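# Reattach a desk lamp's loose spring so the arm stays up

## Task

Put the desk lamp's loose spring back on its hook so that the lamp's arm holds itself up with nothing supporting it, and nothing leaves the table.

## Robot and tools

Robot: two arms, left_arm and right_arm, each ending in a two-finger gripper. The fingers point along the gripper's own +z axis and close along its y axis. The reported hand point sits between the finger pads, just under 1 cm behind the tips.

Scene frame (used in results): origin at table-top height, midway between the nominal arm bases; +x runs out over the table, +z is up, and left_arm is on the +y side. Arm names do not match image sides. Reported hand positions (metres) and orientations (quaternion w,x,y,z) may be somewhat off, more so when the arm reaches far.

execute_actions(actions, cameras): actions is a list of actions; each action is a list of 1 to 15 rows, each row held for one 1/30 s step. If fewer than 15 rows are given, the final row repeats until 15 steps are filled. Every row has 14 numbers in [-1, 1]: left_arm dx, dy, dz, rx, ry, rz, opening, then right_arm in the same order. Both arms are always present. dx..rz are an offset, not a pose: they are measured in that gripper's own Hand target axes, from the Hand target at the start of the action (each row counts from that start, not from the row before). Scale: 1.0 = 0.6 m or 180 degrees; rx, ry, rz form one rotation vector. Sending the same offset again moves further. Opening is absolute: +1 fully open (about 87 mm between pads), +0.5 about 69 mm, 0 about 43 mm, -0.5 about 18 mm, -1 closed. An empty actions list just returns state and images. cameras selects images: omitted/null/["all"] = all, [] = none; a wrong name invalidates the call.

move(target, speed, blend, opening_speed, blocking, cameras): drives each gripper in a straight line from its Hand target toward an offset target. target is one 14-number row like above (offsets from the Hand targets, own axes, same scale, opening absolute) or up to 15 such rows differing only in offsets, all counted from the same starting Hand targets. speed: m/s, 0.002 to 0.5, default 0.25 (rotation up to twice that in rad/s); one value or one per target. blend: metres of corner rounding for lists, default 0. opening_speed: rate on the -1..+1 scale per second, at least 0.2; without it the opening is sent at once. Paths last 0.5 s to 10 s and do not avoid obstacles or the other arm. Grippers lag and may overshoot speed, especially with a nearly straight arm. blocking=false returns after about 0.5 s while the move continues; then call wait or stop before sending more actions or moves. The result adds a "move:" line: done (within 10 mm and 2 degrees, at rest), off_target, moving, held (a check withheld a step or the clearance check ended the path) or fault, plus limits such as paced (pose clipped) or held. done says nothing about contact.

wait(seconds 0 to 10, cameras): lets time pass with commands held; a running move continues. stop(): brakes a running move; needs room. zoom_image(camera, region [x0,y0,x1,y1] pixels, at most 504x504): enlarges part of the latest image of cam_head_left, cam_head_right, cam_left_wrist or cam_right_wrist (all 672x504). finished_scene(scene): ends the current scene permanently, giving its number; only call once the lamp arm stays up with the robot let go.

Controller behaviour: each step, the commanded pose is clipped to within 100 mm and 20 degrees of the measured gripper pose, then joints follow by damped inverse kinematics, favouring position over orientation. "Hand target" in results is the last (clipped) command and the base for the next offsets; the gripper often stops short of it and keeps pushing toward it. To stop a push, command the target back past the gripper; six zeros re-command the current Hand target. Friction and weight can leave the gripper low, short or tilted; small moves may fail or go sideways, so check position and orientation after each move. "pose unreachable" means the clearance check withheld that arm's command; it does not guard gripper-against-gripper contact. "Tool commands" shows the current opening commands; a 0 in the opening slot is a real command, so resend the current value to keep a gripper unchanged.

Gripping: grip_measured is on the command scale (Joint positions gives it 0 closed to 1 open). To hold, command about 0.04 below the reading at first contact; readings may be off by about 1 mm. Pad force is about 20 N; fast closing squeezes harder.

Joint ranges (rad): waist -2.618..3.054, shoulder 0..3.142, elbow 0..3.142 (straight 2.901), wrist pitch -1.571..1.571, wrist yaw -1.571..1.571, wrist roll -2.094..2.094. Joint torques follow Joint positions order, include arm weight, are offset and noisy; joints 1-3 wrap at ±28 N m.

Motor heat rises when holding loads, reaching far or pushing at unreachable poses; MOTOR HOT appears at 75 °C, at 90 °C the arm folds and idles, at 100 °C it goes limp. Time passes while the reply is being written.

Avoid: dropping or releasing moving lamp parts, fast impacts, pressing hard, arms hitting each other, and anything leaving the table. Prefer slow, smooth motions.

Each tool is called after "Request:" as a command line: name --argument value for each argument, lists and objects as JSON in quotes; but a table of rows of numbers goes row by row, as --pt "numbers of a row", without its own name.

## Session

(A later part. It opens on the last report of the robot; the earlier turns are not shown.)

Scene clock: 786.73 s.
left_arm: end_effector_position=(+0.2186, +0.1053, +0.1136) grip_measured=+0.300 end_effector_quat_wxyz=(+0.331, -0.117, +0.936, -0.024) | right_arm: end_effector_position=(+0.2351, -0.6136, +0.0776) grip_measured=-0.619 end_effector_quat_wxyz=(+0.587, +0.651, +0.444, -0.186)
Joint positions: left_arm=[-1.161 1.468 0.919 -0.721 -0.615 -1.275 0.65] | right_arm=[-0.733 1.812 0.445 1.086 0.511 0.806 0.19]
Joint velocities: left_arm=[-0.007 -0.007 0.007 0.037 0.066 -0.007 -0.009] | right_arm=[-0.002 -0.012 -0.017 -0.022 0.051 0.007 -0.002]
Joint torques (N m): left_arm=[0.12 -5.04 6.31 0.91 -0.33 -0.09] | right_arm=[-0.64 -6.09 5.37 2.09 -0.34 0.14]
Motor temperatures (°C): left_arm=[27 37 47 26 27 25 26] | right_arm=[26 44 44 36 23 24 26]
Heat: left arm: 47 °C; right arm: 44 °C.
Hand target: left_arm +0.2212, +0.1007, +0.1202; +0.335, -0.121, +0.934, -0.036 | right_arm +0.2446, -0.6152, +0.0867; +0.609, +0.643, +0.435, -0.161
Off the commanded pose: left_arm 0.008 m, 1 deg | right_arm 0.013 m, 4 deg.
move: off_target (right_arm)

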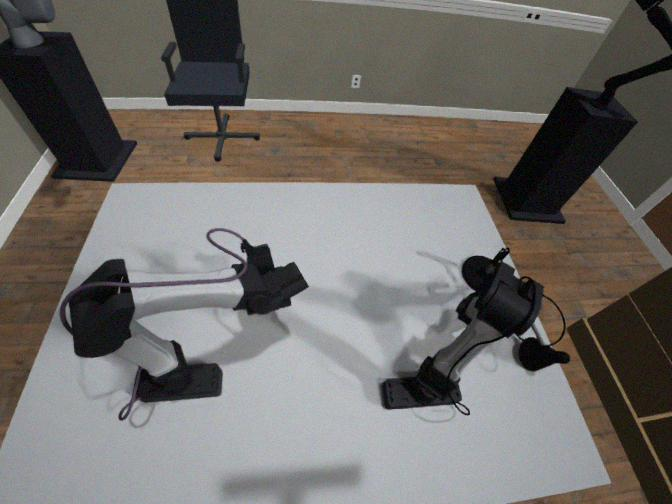

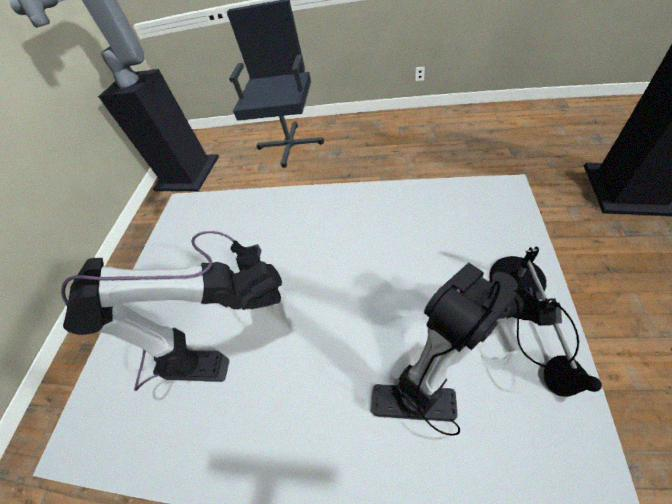

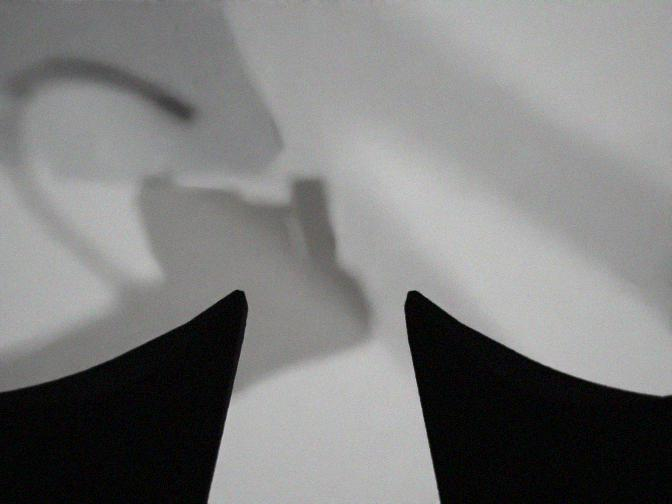

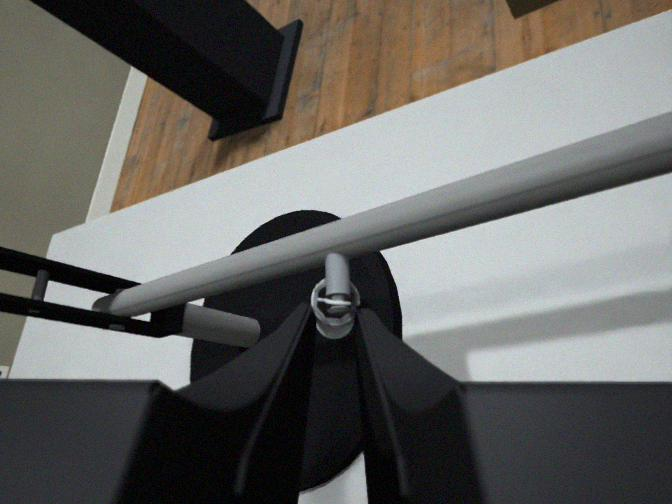

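Request:
move --pt "0 0 0 0 0 0 0.3 -0.0012 0.0211 -0.0035 -0.0287 0.0013 0.1072 -0.7" --pt "0 0 0 0 0 0 0.3 -0.008 0.0398 -0.0088 -0.0574 0.0027 0.2145 -0.7" --speed 0.08 --blend '[0.004,0]'

Scene clock: 823.00 s.
left_arm: end_effector_position=(+0.2186, +0.1053, +0.1136) grip_measured=+0.300 end_effector_quat_wxyz=(+0.331, -0.117, +0.936, -0.024) | right_arm: end_effector_position=(+0.2443, -0.6132, +0.0914) grip_measured=-0.619 end_effector_quat_wxyz=(+0.661, +0.718, +0.211, +0.049)
Joint positions: left_arm=[-1.161 1.468 0.919 -0.721 -0.615 -1.275 0.65] | right_arm=[-0.782 2.031 0.374 1.525 0.41 1.411 0.19]
Joint velocities: left_arm=[-0.027 -0.002 -0.002 0.007 -0.051 0.037 0.012] | right_arm=[-0.007 0.002 0.002 0.007 0.007 -0.022 -0.002]
Joint torques (N m): left_arm=[0.13 -5.05 6.32 0.91 -0.33 -0.1] | right_arm=[0.13 -7.04 4.22 2.16 -0.64 0.07]
Motor temperatures (°C): left_arm=[27 37 46 26 27 25 26] | right_arm=[26 42 41 38 23 24 27]
Heat: left arm: 46 °C; right arm: 42 °C.
Hand target: left_arm +0.2212, +0.1007, +0.1202; +0.335, -0.121, +0.934, -0.036 | right_arm +0.2583, -0.6091, +0.1075; +0.681, +0.695, +0.212, +0.091
Off the commanded pose: left_arm 0.008 m, 1 deg | right_arm 0.021 m, 6 deg.
joint sent to its limit (right arm) — joint 4 (wrist pitch), upper limit. The joint targets still meet the commanded pose.
move: off_target (right_arm)

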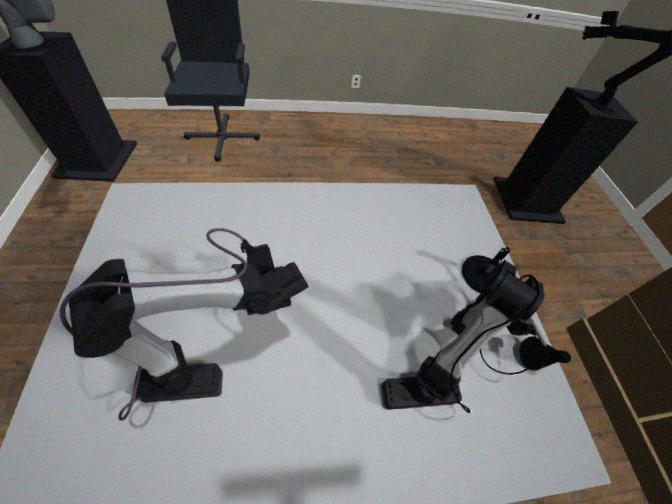

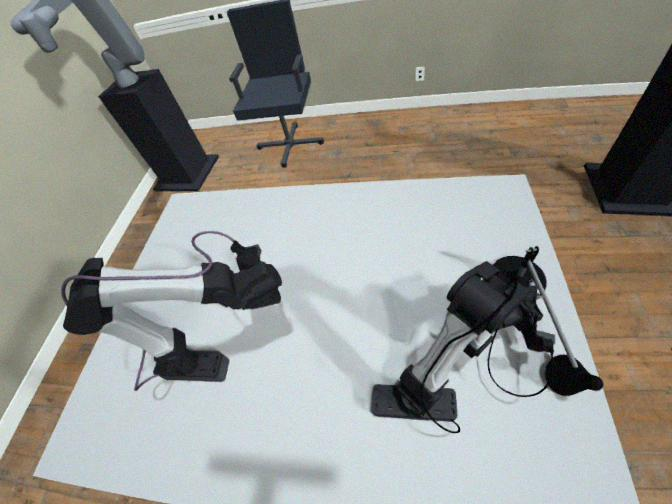

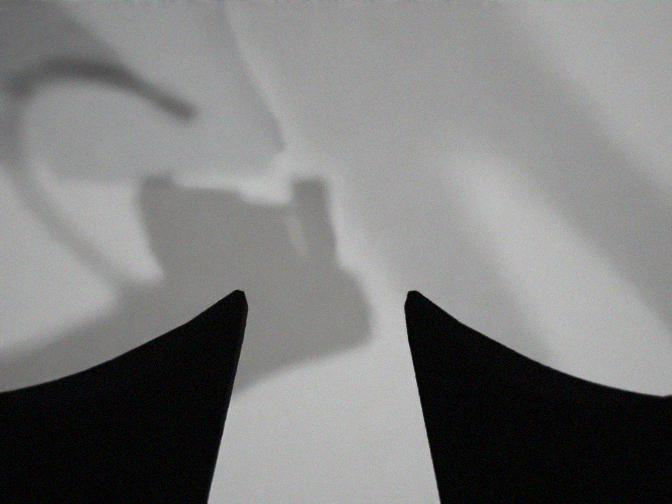

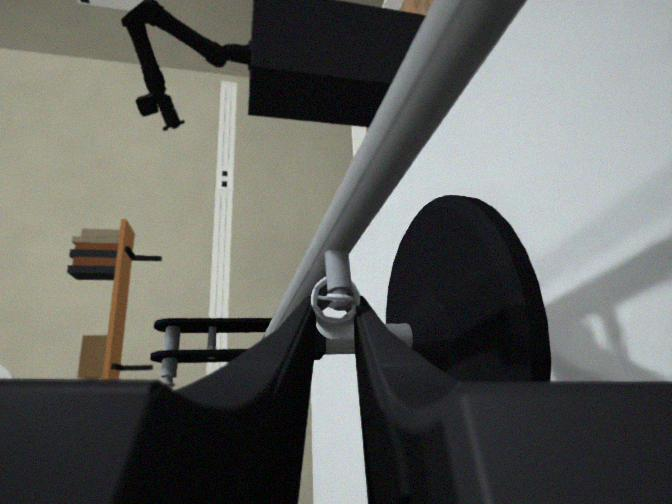

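Request:
zoom_image --camera "cam_right_wrist" --region '[100, 240, 460, 420]'

Request:
zoom_image --camera "cam_right_wrist" --region '[276, 240, 396, 350]'

Request:
zoom_image --camera "cam_right_wrist" --region '[130, 300, 250, 400]'

Scaled by 1.400 from the camera's 672x504 image, which has a finer 960x720 frame.

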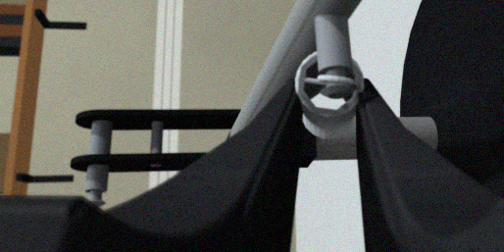

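Scaled by 4.200 from the camera's 672x504 image, which has a finer 960x720 frame.

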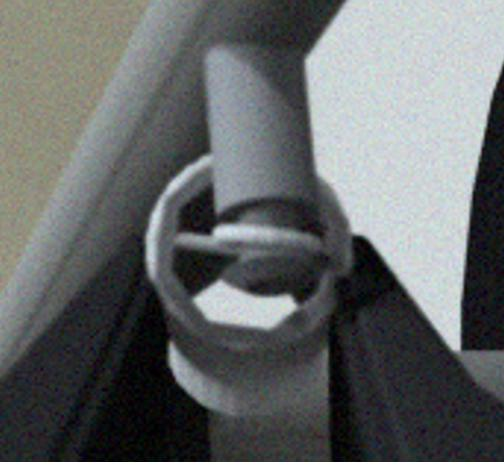

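Scaled by 4.200 from the camera's 672x504 image, which has a finer 960x720 frame.

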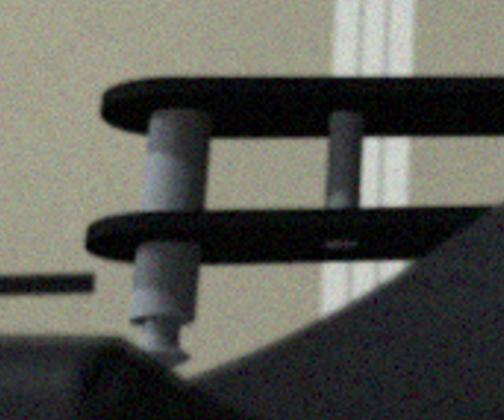

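Request:
move --target '[0,0,0,0,0,0,0.3,0.0361,0.0321,0.013,-0.0151,0,0.0418,-0.75]' --speed 0.04

Scene clock: 889.67 s.
left_arm: end_effector_position=(+0.2186, +0.1053, +0.1136) grip_measured=+0.300 end_effector_quat_wxyz=(+0.331, -0.117, +0.936, -0.024) | right_arm: end_effector_position=(+0.2527, -0.6117, +0.0960) grip_measured=-0.619 end_effector_quat_wxyz=(+0.662, +0.728, +0.159, +0.076)
Joint positions: left_arm=[-1.161 1.468 0.919 -0.721 -0.615 -1.275 0.65] | right_arm=[-0.735 2.049 0.395 1.528 0.487 1.528 0.19]
Joint velocities: left_arm=[0.012 -0.002 -0.017 -0.007 0.007 -0.051 -0.014] | right_arm=[0.007 0.007 -0.012 -0.037 -0.095 0.022 -0.005]
Joint torques (N m): left_arm=[0.13 -5.04 6.32 0.91 -0.34 -0.09] | right_arm=[2.15 -7.66 7.65 2.1 -0.75 0.09]
Motor temperatures (°C): left_arm=[27 37 46 26 27 25 26] | right_arm=[26 43 39 40 24 24 27]
Heat: left arm: 46 °C; right arm: 43 °C.
Hand target: left_arm +0.2212, +0.1007, +0.1202; +0.335, -0.121, +0.934, -0.036 | right_arm +0.2840, -0.6068, +0.1225; +0.690, +0.691, +0.164, +0.140
Off the commanded pose: left_arm 0.008 m, 1 deg | right_arm 0.041 m, 9 deg.
joint sent to its limit (right arm) — joint 4 (wrist pitch), upper limit. The joint targets are off in position, not in orientation.
move: off_target (right_arm)

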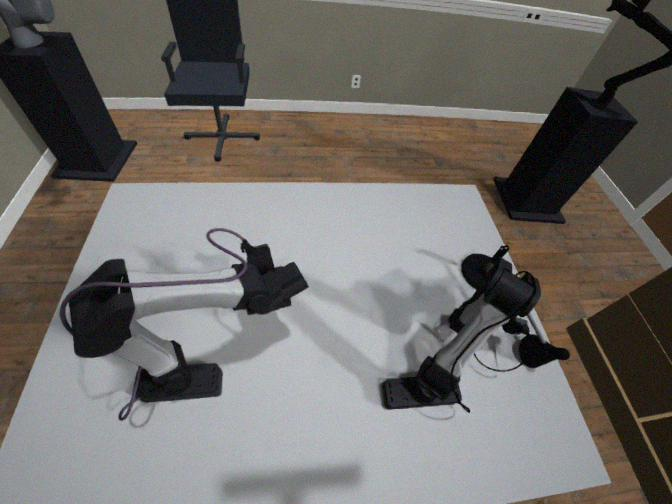

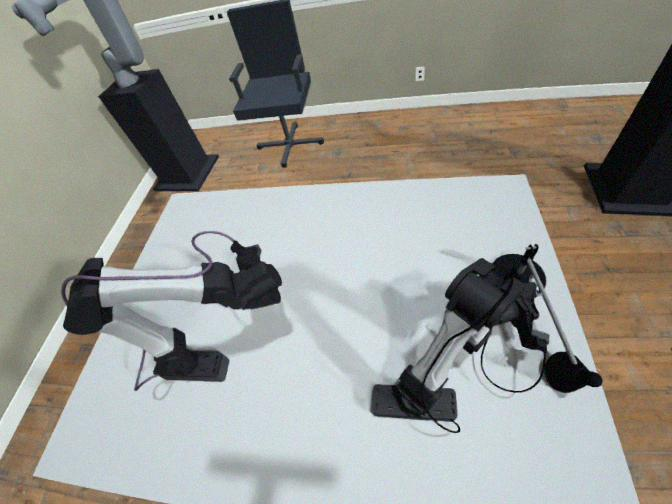

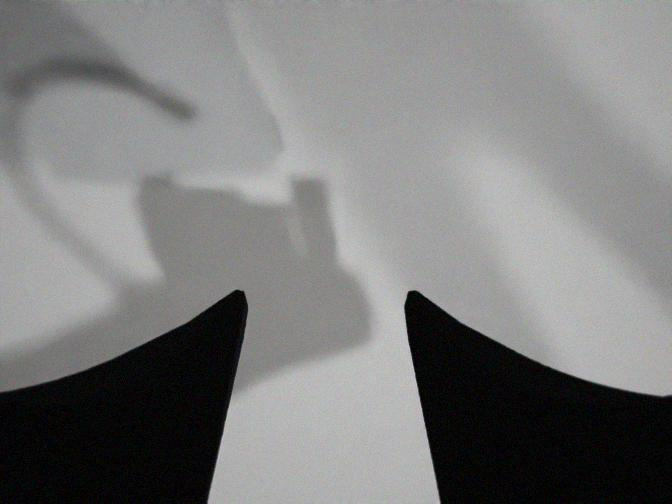

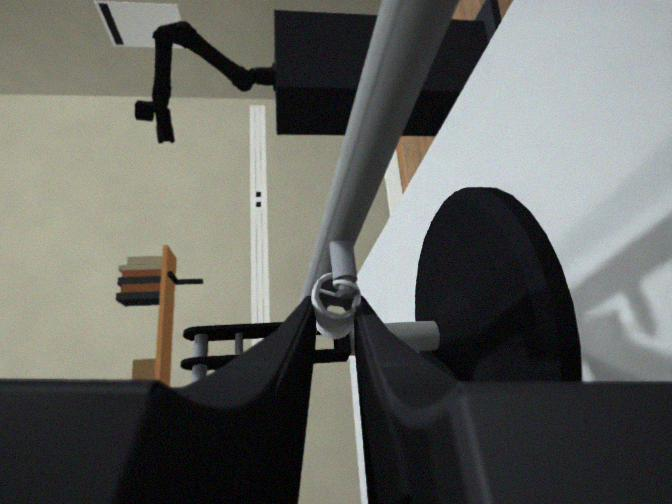

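Request:
zoom_image --camera "cam_right_wrist" --region '[276, 240, 396, 350]'

Request:
zoom_image --camera "cam_right_wrist" --region '[150, 180, 510, 420]'

Scaled by 4.200 from the camera's 672x504 image, which has a finer 960x720 frame.

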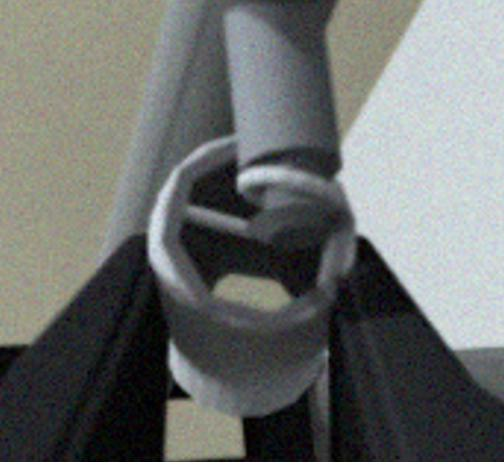

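Scaled by 1.400 from the camera's 672x504 image, which has a finer 960x720 frame.

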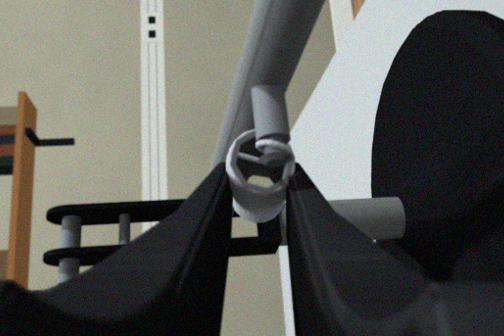

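Request:
move --target '[0,0,0,0,0,0,0.3,0.0458,0.035,0.0167,0,0,0,-0.75]' --speed 0.04

Scene clock: 920.47 s.
left_arm: end_effector_position=(+0.2186, +0.1053, +0.1136) grip_measured=+0.300 end_effector_quat_wxyz=(+0.331, -0.117, +0.936, -0.024) | right_arm: end_effector_position=(+0.2804, -0.6087, +0.0962) grip_measured=-0.619 end_effector_quat_wxyz=(+0.656, +0.732, +0.171, +0.071)
Joint positions: left_arm=[-1.161 1.468 0.919 -0.721 -0.615 -1.275 0.65] | right_arm=[-0.663 2.037 0.473 1.412 0.55 1.529 0.19]
Joint velocities: left_arm=[-0.012 -0.007 -0.002 -0.007 -0.007 -0.066 0.004] | right_arm=[0.007 0.017 -0.007 -0.037 -0.066 -0.081 0.002]
Joint torques (N m): left_arm=[0.13 -5.04 6.32 0.9 -0.34 -0.09] | right_arm=[2.24 -12.29 8.46 2.06 -0.63 0.01]
Motor temperatures (°C): left_arm=[27 37 46 26 27 25 26] | right_arm=[27 41 39 41 24 24 27]
Heat: left arm: 46 °C; right arm: 41 °C.
Hand target: left_arm +0.2212, +0.1007, +0.1202; +0.335, -0.121, +0.934, -0.036 | right_arm +0.3135, -0.6043, +0.1423; +0.690, +0.691, +0.164, +0.140
Off the commanded pose: left_arm 0.008 m, 1 deg | right_arm 0.057 m, 10 deg.
move: off_target (right_arm)

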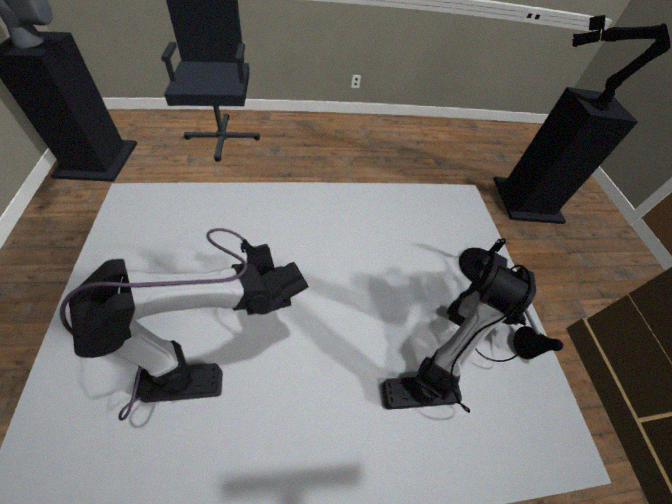

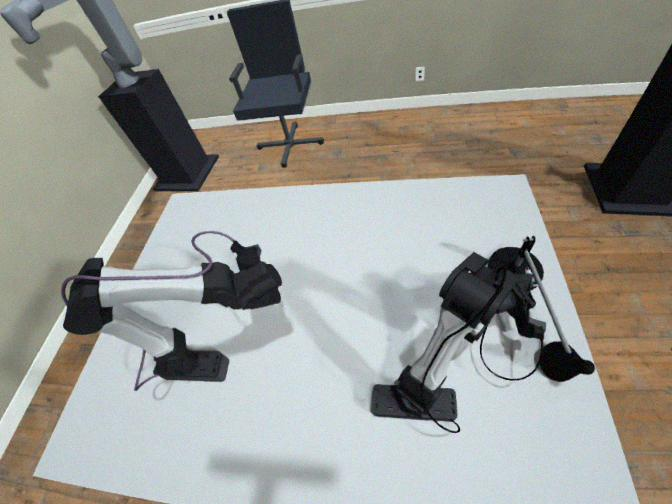

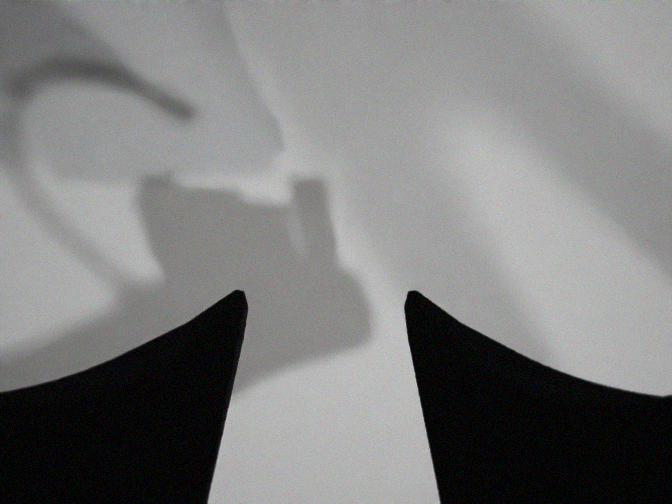

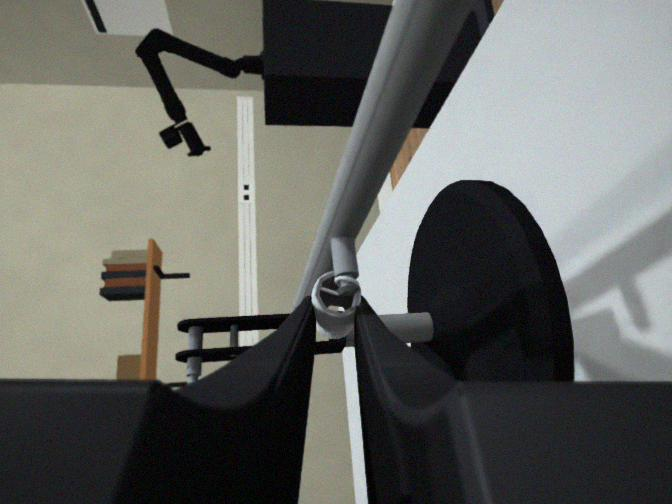

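Request:
move --pt "0 0 0 0 0 0 0.3 -0.048 -0.0638 -0.0103 0 0 0 -0.75" --pt "0 0 0 0 0 0 0.3 -0.049 -0.083 -0.0138 0.0547 0.0005 -0.1516 -0.75" --pt "0 0 0 0 0 0 0.3 -0.0618 -0.101 -0.0207 0.1113 0.001 -0.3085 -0.75" --pt "0 0 0 0 0 0 0.3 -0.095 -0.1107 -0.0233 0.1678 0.0015 -0.4653 -0.75" --speed 0.1 --blend '[0.004,0.004,0.004,0]'

Scene clock: 1012.27 s.
left_arm: end_effector_position=(+0.2186, +0.1053, +0.1136) grip_measured=+0.300 end_effector_quat_wxyz=(+0.331, -0.117, +0.936, -0.024) | right_arm: end_effector_position=(+0.2525, -0.6122, +0.0725) grip_measured=-0.619 end_effector_quat_wxyz=(+0.424, +0.548, +0.612, -0.382)
Joint positions: left_arm=[-1.161 1.468 0.919 -0.721 -0.615 -1.275 0.65] | right_arm=[-0.57 1.829 0.742 0.559 0.804 0.394 0.19]
Joint velocities: left_arm=[-0.002 -0.012 -0.007 -0.037 -0.007 -0.022 0.012] | right_arm=[-0.012 0.002 -0.017 -0.022 0.037 -0.022 0.008]
Joint torques (N m): left_arm=[0.12 -5.03 6.31 0.9 -0.33 -0.09] | right_arm=[0.06 -7.49 8.88 1.32 0.54 -0.18]
Motor temperatures (°C): left_arm=[27 36 46 26 27 25 26] | right_arm=[27 49 42 39 24 24 27]
Heat: left arm: 46 °C; right arm: 49 °C.
Hand target: left_arm +0.2212, +0.1007, +0.1202; +0.335, -0.121, +0.934, -0.036 | right_arm +0.2541, -0.6163, +0.0775; +0.420, +0.546, +0.608, -0.394
Off the commanded pose: left_arm 0.008 m, 1 deg | right_arm 0.007 m, 1 deg.
move: done

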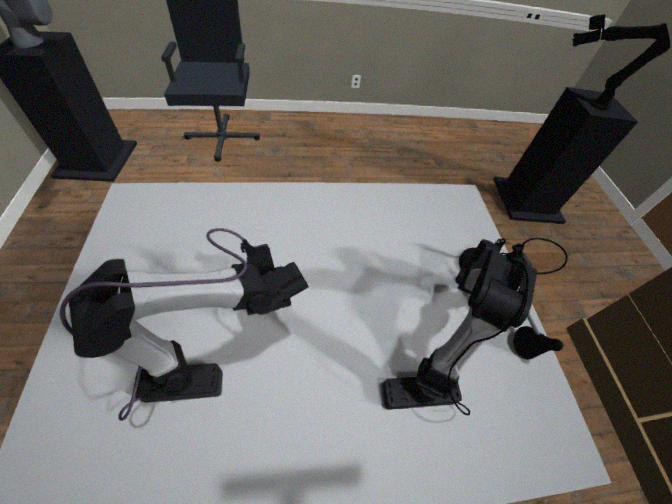

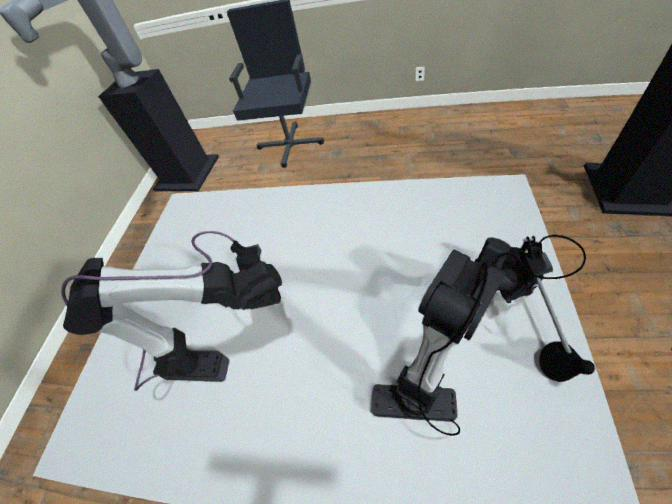

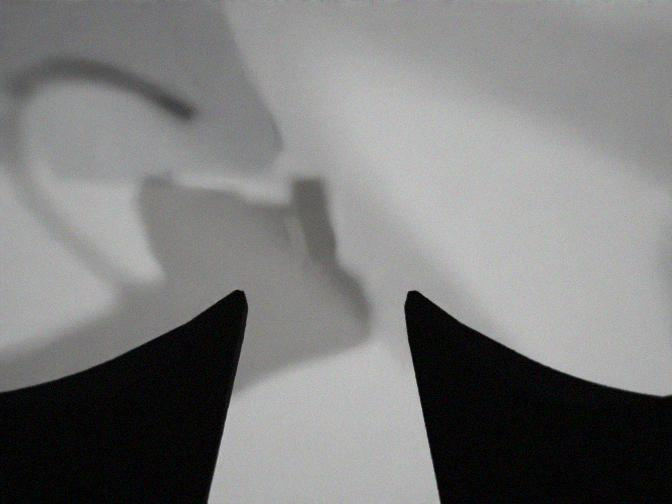

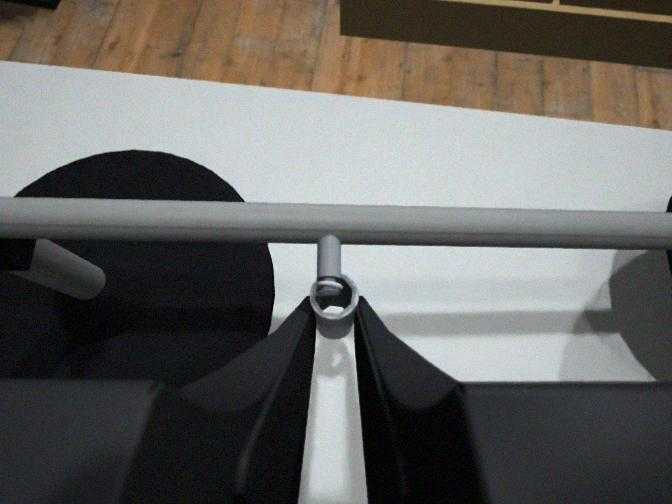

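Request:
zoom_image --camera "cam_right_wrist" --region '[276, 220, 396, 330]'

Scaled by 4.200 from the camera's 672x504 image, which has a finer 960x720 frame.

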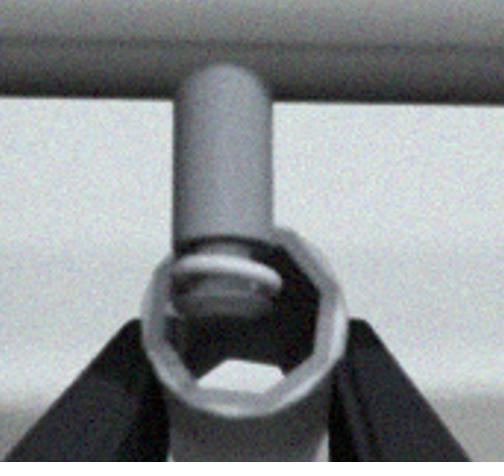

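Request:
move --target '[0,0,0,0,0,0,0.3,0,0,0,0,0,0,-0.4]' --speed 0.05 --opening_speed 1.0 --cameras '["cam_right_wrist"]'

Scene clock: 1031.40 s.
left_arm: end_effector_position=(+0.2186, +0.1053, +0.1136) grip_measured=+0.300 end_effector_quat_wxyz=(+0.331, -0.117, +0.936, -0.024) | right_arm: end_effector_position=(+0.2488, -0.6129, +0.0728) grip_measured=-0.400 end_effector_quat_wxyz=(+0.419, +0.549, +0.609, -0.390)
Joint positions: left_arm=[-1.161 1.468 0.919 -0.721 -0.615 -1.275 0.65] | right_arm=[-0.57 1.829 0.742 0.554 0.823 0.391 0.3]
Joint velocities: left_arm=[0.012 -0.007 -0.002 -0.037 -0.007 -0.051 -0.006] | right_arm=[0.007 0.007 -0.002 0.007 0.022 -0.007 0.01]
Joint torques (N m): left_arm=[0.12 -5.03 6.32 0.9 -0.34 -0.09] | right_arm=[0.05 -7.47 8.88 1.34 0.32 -0.14]
Motor temperatures (°C): left_arm=[27 36 46 26 27 25 26] | right_arm=[26 48 43 38 24 24 27]
Heat: left arm: 46 °C; right arm: 48 °C.
Hand target: left_arm +0.2212, +0.1007, +0.1202; +0.335, -0.121, +0.934, -0.036 | right_arm +0.2540, -0.6163, +0.0773; +0.420, +0.546, +0.608, -0.394
Off the commanded pose: left_arm 0.008 m, 1 deg | right_arm 0.008 m, 1 deg.
move: done
Images, in order (width x height): cam_right_wrist 672x504.

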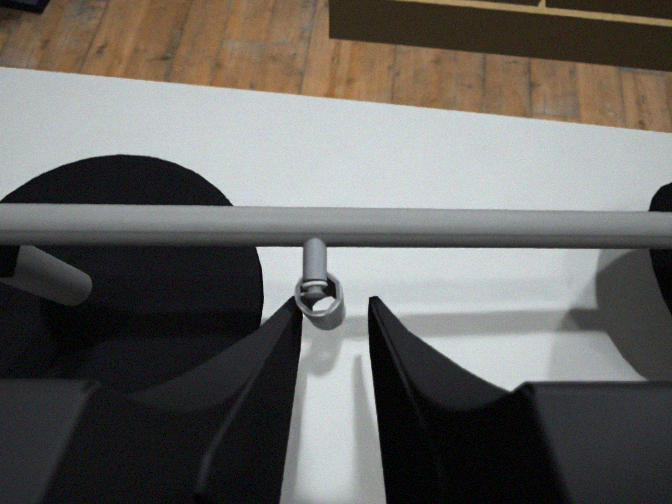

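Request:
move --target '[0,0,0,0,0,0,0.3,0.0282,0.006,0.01,0,0,0,-0.35]' --speed 0.05 --cameras '["cam_right_wrist"]'

Request:
zoom_image --camera "cam_right_wrist" --region '[226, 180, 446, 345]'

Scene clock: 1037.30 s.
left_arm: end_effector_position=(+0.2186, +0.1053, +0.1136) grip_measured=+0.300 end_effector_quat_wxyz=(+0.331, -0.117, +0.936, -0.024) | right_arm: end_effector_position=(+0.2479, -0.6134, +0.0534) grip_measured=-0.350 end_effector_quat_wxyz=(+0.407, +0.548, +0.615, -0.395)
Joint positions: left_arm=[-1.161 1.468 0.919 -0.721 -0.615 -1.275 0.65] | right_arm=[-0.57 1.895 0.742 0.594 0.83 0.391 0.325]
Joint velocities: left_arm=[-0.007 0.002 0.027 0.037 0.051 0.081 -0.017] | right_arm=[0.002 0.002 0.002 -0.066 -0.051 -0.081 0.007]
Joint torques (N m): left_arm=[0.13 -5.04 6.31 0.91 -0.33 -0.1] | right_arm=[0.66 -7.76 7.75 1.6 0.34 -0.09]
Motor temperatures (°C): left_arm=[27 36 46 26 27 25 26] | right_arm=[26 47 43 37 24 24 27]
Heat: left arm: 46 °C; right arm: 47 °C.
Hand target: left_arm +0.2212, +0.1007, +0.1202; +0.335, -0.121, +0.934, -0.036 | right_arm +0.2572, -0.6158, +0.0597; +0.420, +0.546, +0.608, -0.394
Off the commanded pose: left_arm 0.008 m, 1 deg | right_arm 0.011 m, 2 deg.
move: off_target (right_arm)
Images, in order (width x height): cam_right_wrist 672x504.

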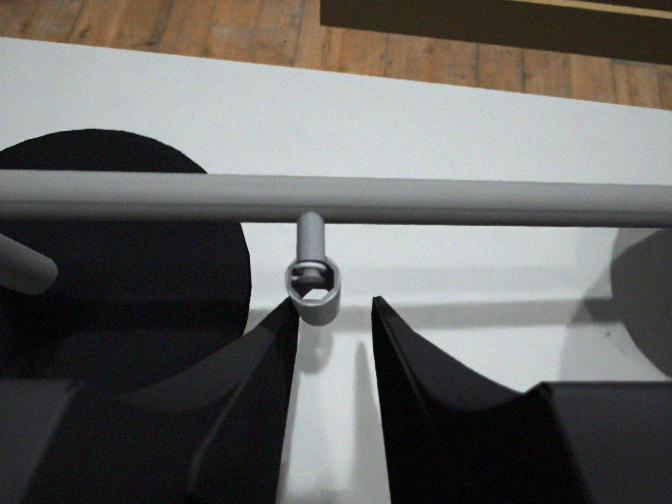

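Scaled by 2.291 from the camera's 672x504 image, which has a finer 960x720 frame.

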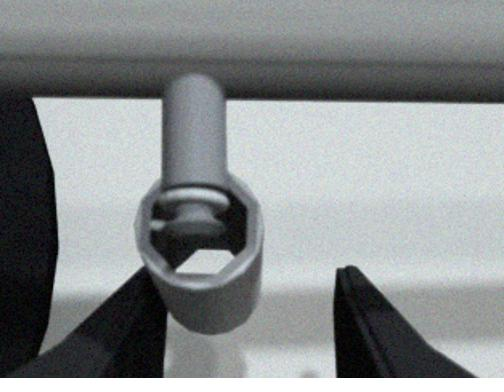

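Request:
move --target '[0,0,0,0,0,0,0.3,0.0045,0.0085,0.0015,0,0,0,-0.35]' --speed 0.04 --cameras '["cam_right_wrist"]'

Request:
move --target '[0,0,0,0,0,0,0.3,0,0,0,0,0,0,-0.75]' --speed 0.04 --opening_speed 0.5 --cameras '["cam_right_wrist"]'

Request:
zoom_image --camera "cam_right_wrist" --region '[226, 180, 446, 345]'

Scene clock: 1055.70 s.
left_arm: end_effector_position=(+0.2186, +0.1053, +0.1136) grip_measured=+0.300 end_effector_quat_wxyz=(+0.331, -0.117, +0.936, -0.024) | right_arm: end_effector_position=(+0.2517, -0.6109, +0.0494) grip_measured=-0.350 end_effector_quat_wxyz=(+0.405, +0.545, +0.619, -0.396)
Joint positions: left_arm=[-1.161 1.468 0.919 -0.721 -0.615 -1.275 0.65] | right_arm=[-0.558 1.914 0.75 0.596 0.838 0.391 0.325]
Joint velocities: left_arm=[-0.012 0.012 0.022 0.022 0.007 -0.022 -0.001] | right_arm=[-0.002 -0.002 -0.007 0.022 -0.007 -0.051 -0.009]
Joint torques (N m): left_arm=[0.12 -5.04 6.32 0.9 -0.33 -0.1] | right_arm=[0.43 -7.76 8.49 1.57 0.33 0]
Motor temperatures (°C): left_arm=[27 36 46 26 27 25 26] | right_arm=[26 47 43 38 24 23 27]
Heat: left arm: 46 °C; right arm: 47 °C.
Hand target: left_arm +0.2212, +0.1007, +0.1202; +0.335, -0.121, +0.934, -0.036 | right_arm +0.2624, -0.6152, +0.0569; +0.420, +0.546, +0.608, -0.394
Off the commanded pose: left_arm 0.008 m, 1 deg | right_arm 0.014 m, 2 deg.
move: off_target (right_arm)
Images, in order (width x height): cam_right_wrist 672x504.

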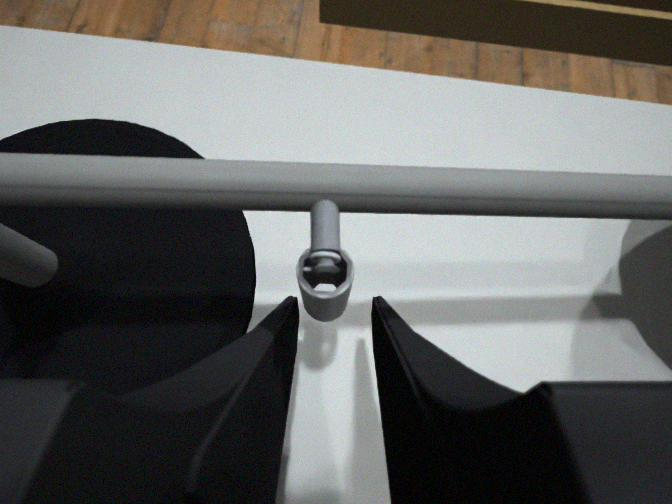

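Scene clock: 1056.70 s.
left_arm: end_effector_position=(+0.2186, +0.1053, +0.1136) grip_measured=+0.300 end_effector_quat_wxyz=(+0.331, -0.117, +0.936, -0.024) | right_arm: end_effector_position=(+0.2517, -0.6110, +0.0494) grip_measured=-0.640 end_effector_quat_wxyz=(+0.404, +0.545, +0.619, -0.396)
Joint positions: left_arm=[-1.161 1.468 0.919 -0.721 -0.615 -1.275 0.65] | right_arm=[-0.558 1.914 0.75 0.596 0.839 0.391 0.18]
Joint velocities: left_arm=[-0.007 0.007 0.002 -0.066 -0.037 -0.066 0.001] | right_arm=[-0.007 0.007 0.002 -0.022 0.022 0.037 -0.018]
Joint torques (N m): left_arm=[0.12 -5.03 6.31 0.91 -0.33 -0.1] | right_arm=[0.42 -7.73 8.46 1.57 0.34 0]
Motor temperatures (°C): left_arm=[27 36 46 26 27 25 26] | right_arm=[26 47 43 37 24 23 27]
Heat: left arm: 46 °C; right arm: 47 °C.
Hand target: left_arm +0.2212, +0.1007, +0.1202; +0.335, -0.121, +0.934, -0.036 | right_arm +0.2624, -0.6152, +0.0569; +0.420, +0.546, +0.608, -0.394
Off the commanded pose: left_arm 0.008 m, 1 deg | right_arm 0.014 m, 2 deg.
move: off_target (right_arm)
Images, in order (width x height): cam_right_wrist 672x504.

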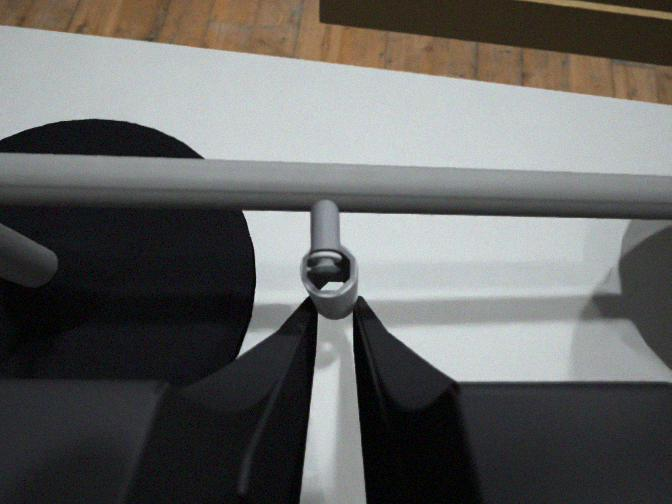

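Scaled by 2.291 from the camera's 672x504 image, which has a finer 960x720 frame.

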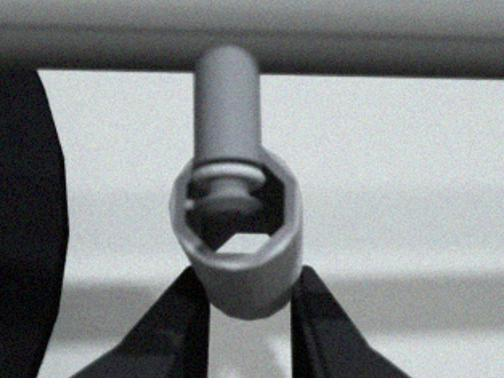

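Request:
move --target '[0,0,0,0,0,0,0.3,0.0118,0.0003,0.0042,0,0,0,-0.75]' --speed 0.03 --cameras '["cam_right_wrist"]'

Request:
zoom_image --camera "cam_right_wrist" --region '[226, 180, 446, 345]'

Scene clock: 1063.57 s.
left_arm: end_effector_position=(+0.2186, +0.1053, +0.1136) grip_measured=+0.300 end_effector_quat_wxyz=(+0.331, -0.117, +0.936, -0.024) | right_arm: end_effector_position=(+0.2540, -0.6140, +0.0486) grip_measured=-0.640 end_effector_quat_wxyz=(+0.414, +0.548, +0.609, -0.398)
Joint positions: left_arm=[-1.161 1.468 0.919 -0.721 -0.615 -1.275 0.65] | right_arm=[-0.558 1.936 0.75 0.645 0.849 0.391 0.18]
Joint velocities: left_arm=[-0.007 -0.012 0.002 -0.037 0.022 0.037 0.001] | right_arm=[0.007 -0.002 -0.012 0.022 0.007 -0.051 0.002]
Joint torques (N m): left_arm=[0.13 -5.04 6.32 0.91 -0.34 -0.09] | right_arm=[0.46 -7.32 7.86 1.42 0.21 -0.01]
Motor temperatures (°C): left_arm=[27 36 46 26 27 25 26] | right_arm=[26 46 43 37 24 23 27]
Heat: left arm: 46 °C; right arm: 46 °C.
Hand target: left_arm +0.2212, +0.1007, +0.1202; +0.335, -0.121, +0.934, -0.036 | right_arm +0.2624, -0.6152, +0.0493; +0.420, +0.546, +0.608, -0.394
Off the commanded pose: left_arm 0.008 m, 1 deg | right_arm 0.009 m, 1 deg.
move: done
Images, in order (width x height): cam_right_wrist 672x504.

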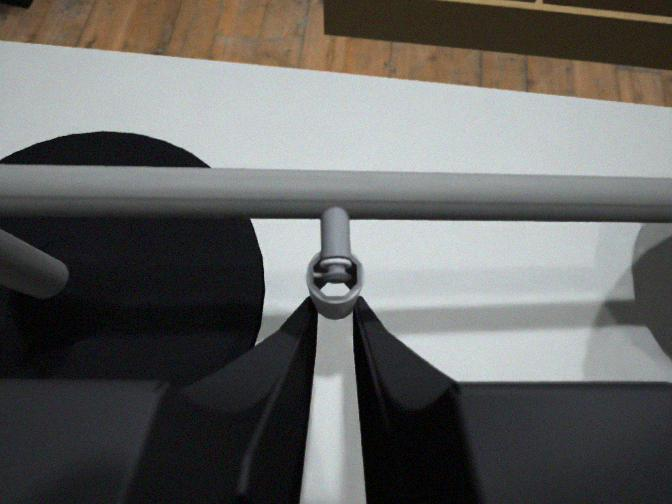

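Scaled by 2.291 from the camera's 672x504 image, which has a finer 960x720 frame.

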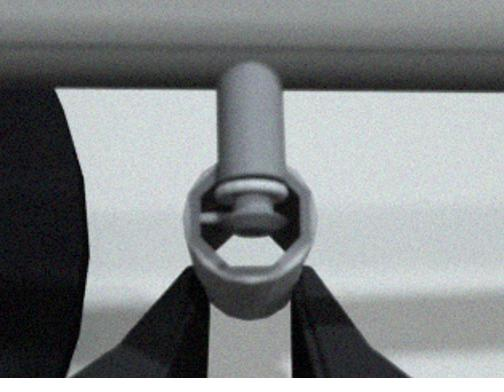

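Request:
move --target '[0,0,0,0,0,0,0.3,0.0235,0.0005,0.0084,0,0,0,-0.75]' --speed 0.03 --cameras '["cam_right_wrist"]'

Request:
zoom_image --camera "cam_right_wrist" --region '[226, 180, 446, 345]'

Scene clock: 1068.67 s.
left_arm: end_effector_position=(+0.2186, +0.1053, +0.1136) grip_measured=+0.300 end_effector_quat_wxyz=(+0.331, -0.117, +0.936, -0.024) | right_arm: end_effector_position=(+0.2579, -0.6191, +0.0480) grip_measured=-0.640 end_effector_quat_wxyz=(+0.431, +0.552, +0.588, -0.403)
Joint positions: left_arm=[-1.161 1.468 0.919 -0.721 -0.615 -1.275 0.65] | right_arm=[-0.555 1.978 0.75 0.738 0.873 0.391 0.18]
Joint velocities: left_arm=[0.002 0.002 -0.002 0.007 0.037 -0.007 -0.009] | right_arm=[-0.022 -0.022 -0.002 -0.022 0.022 -0.007 -0.008]
Joint torques (N m): left_arm=[0.13 -5.04 6.31 0.91 -0.34 -0.1] | right_arm=[0.28 -6.31 6.52 1.13 -0.06 -0.01]
Motor temperatures (°C): left_arm=[27 36 46 26 27 25 26] | right_arm=[26 45 43 37 24 23 27]
Heat: left arm: 46 °C; right arm: 45 °C.
Hand target: left_arm +0.2212, +0.1007, +0.1202; +0.335, -0.121, +0.934, -0.036 | right_arm +0.2625, -0.6150, +0.0346; +0.420, +0.546, +0.608, -0.394
Off the commanded pose: left_arm 0.008 m, 1 deg | right_arm 0.015 m, 3 deg.
move: off_target (right_arm)
Images, in order (width x height): cam_right_wrist 672x504.

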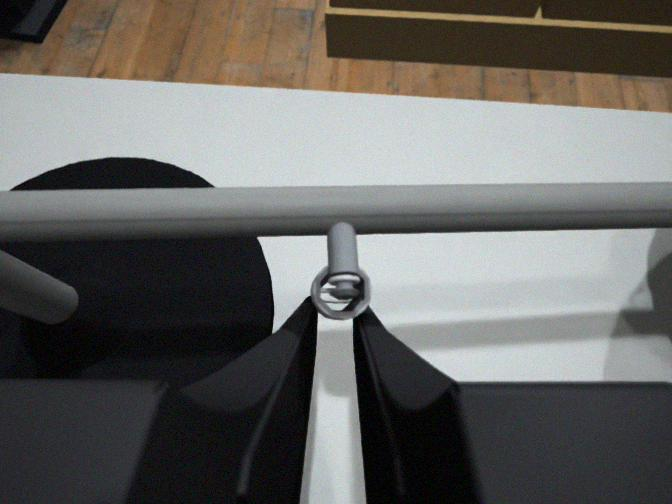

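Scaled by 2.291 from the camera's 672x504 image, which has a finer 960x720 frame.

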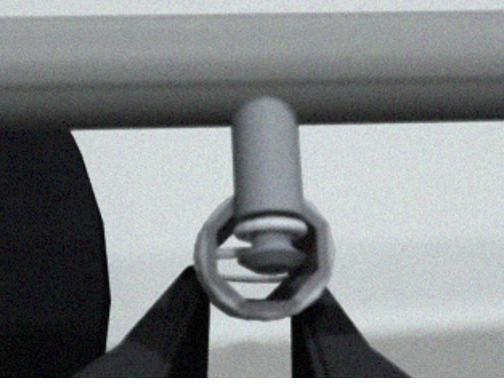

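Request:
move --target '[0,0,0,0,0,0,0.3,-0.0345,-0.0008,-0.0123,0,0,0,-0.7]' --speed 0.06 --cameras '[]'

Request:
move --target '[0,0,0,0,0,0,0.3,0,0,0,0,0,0,0.2]' --speed 0.06 --opening_speed 1.5 --cameras '["cam_right_wrist"]'

Scene clock: 1171.43 s.
left_arm: end_effector_position=(+0.2186, +0.1053, +0.1136) grip_measured=+0.300 end_effector_quat_wxyz=(+0.331, -0.117, +0.936, -0.024) | right_arm: end_effector_position=(+0.2548, -0.6153, +0.0487) grip_measured=-0.640 end_effector_quat_wxyz=(+0.415, +0.549, +0.604, -0.402)
Joint positions: left_arm=[-1.161 1.468 0.919 -0.721 -0.615 -1.275 0.65] | right_arm=[-0.555 1.946 0.755 0.656 0.862 0.391 0.18]
Joint velocities: left_arm=[-0.007 -0.002 -0.002 -0.007 0.022 0.007 -0.012] | right_arm=[0.002 -0.007 -0.012 -0.081 -0.037 0.007 -0.005]
Joint torques (N m): left_arm=[0.13 -5.04 6.31 0.9 -0.34 -0.1] | right_arm=[0.21 -10.91 7.64 1.07 0.08 -0.03]
Motor temperatures (°C): left_arm=[27 36 46 26 27 25 26] | right_arm=[26 41 42 34 23 23 28]
Heat: left arm: 46 °C; right arm: 42 °C.
Hand target: left_arm +0.2212, +0.1007, +0.1202; +0.335, -0.121, +0.934, -0.036 | right_arm +0.2624, -0.6152, +0.0563; +0.420, +0.546, +0.608, -0.394
Off the commanded pose: left_arm 0.008 m, 1 deg | right_arm 0.011 m, 1 deg.
move: off_target (right_arm)
No camera images: "cameras" was empty.

Scene clock: 1172.27 s.
left_arm: end_effector_position=(+0.2186, +0.1053, +0.1136) grip_measured=+0.300 end_effector_quat_wxyz=(+0.331, -0.117, +0.936, -0.024) | right_arm: end_effector_position=(+0.2533, -0.6127, +0.0438) grip_measured=+0.200 end_effector_quat_wxyz=(+0.405, +0.546, +0.615, -0.400)
Joint positions: left_arm=[-1.161 1.468 0.919 -0.721 -0.615 -1.275 0.65] | right_arm=[-0.555 1.946 0.755 0.629 0.851 0.391 0.6]
Joint velocities: left_arm=[0.007 0.007 0.002 -0.037 0.022 -0.095 0.009] | right_arm=[-0.002 -0.032 -0.012 -0.007 -0.037 -0.022 0.009]
Joint torques (N m): left_arm=[0.1 -5.04 6.32 0.91 -0.33 -0.1] | right_arm=[0.2 -10.95 7.73 1.32 0.2 -0.02]
Motor temperatures (°C): left_arm=[27 36 46 26 27 25 26] | right_arm=[26 41 42 34 23 23 27]
Heat: left arm: 46 °C; right arm: 42 °C.
Hand target: left_arm +0.2212, +0.1007, +0.1202; +0.335, -0.121, +0.934, -0.036 | right_arm +0.2624, -0.6152, +0.0563; +0.420, +0.546, +0.608, -0.394
Off the commanded pose: left_arm 0.008 m, 1 deg | right_arm 0.016 m, 2 deg.
move: off_target (right_arm)
Images, in order (width x height): cam_right_wrist 672x504.

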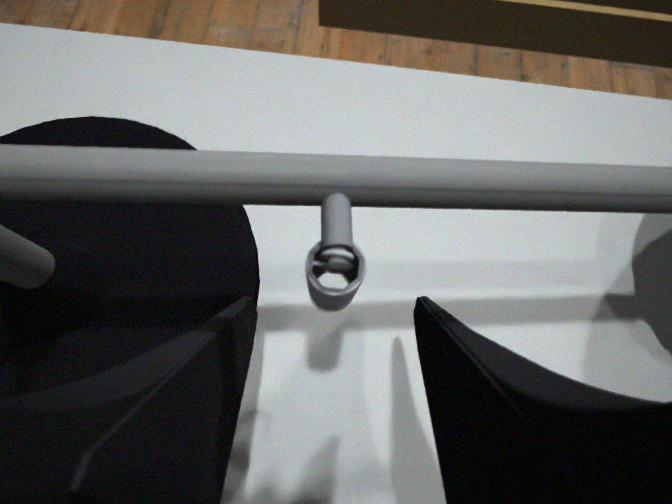

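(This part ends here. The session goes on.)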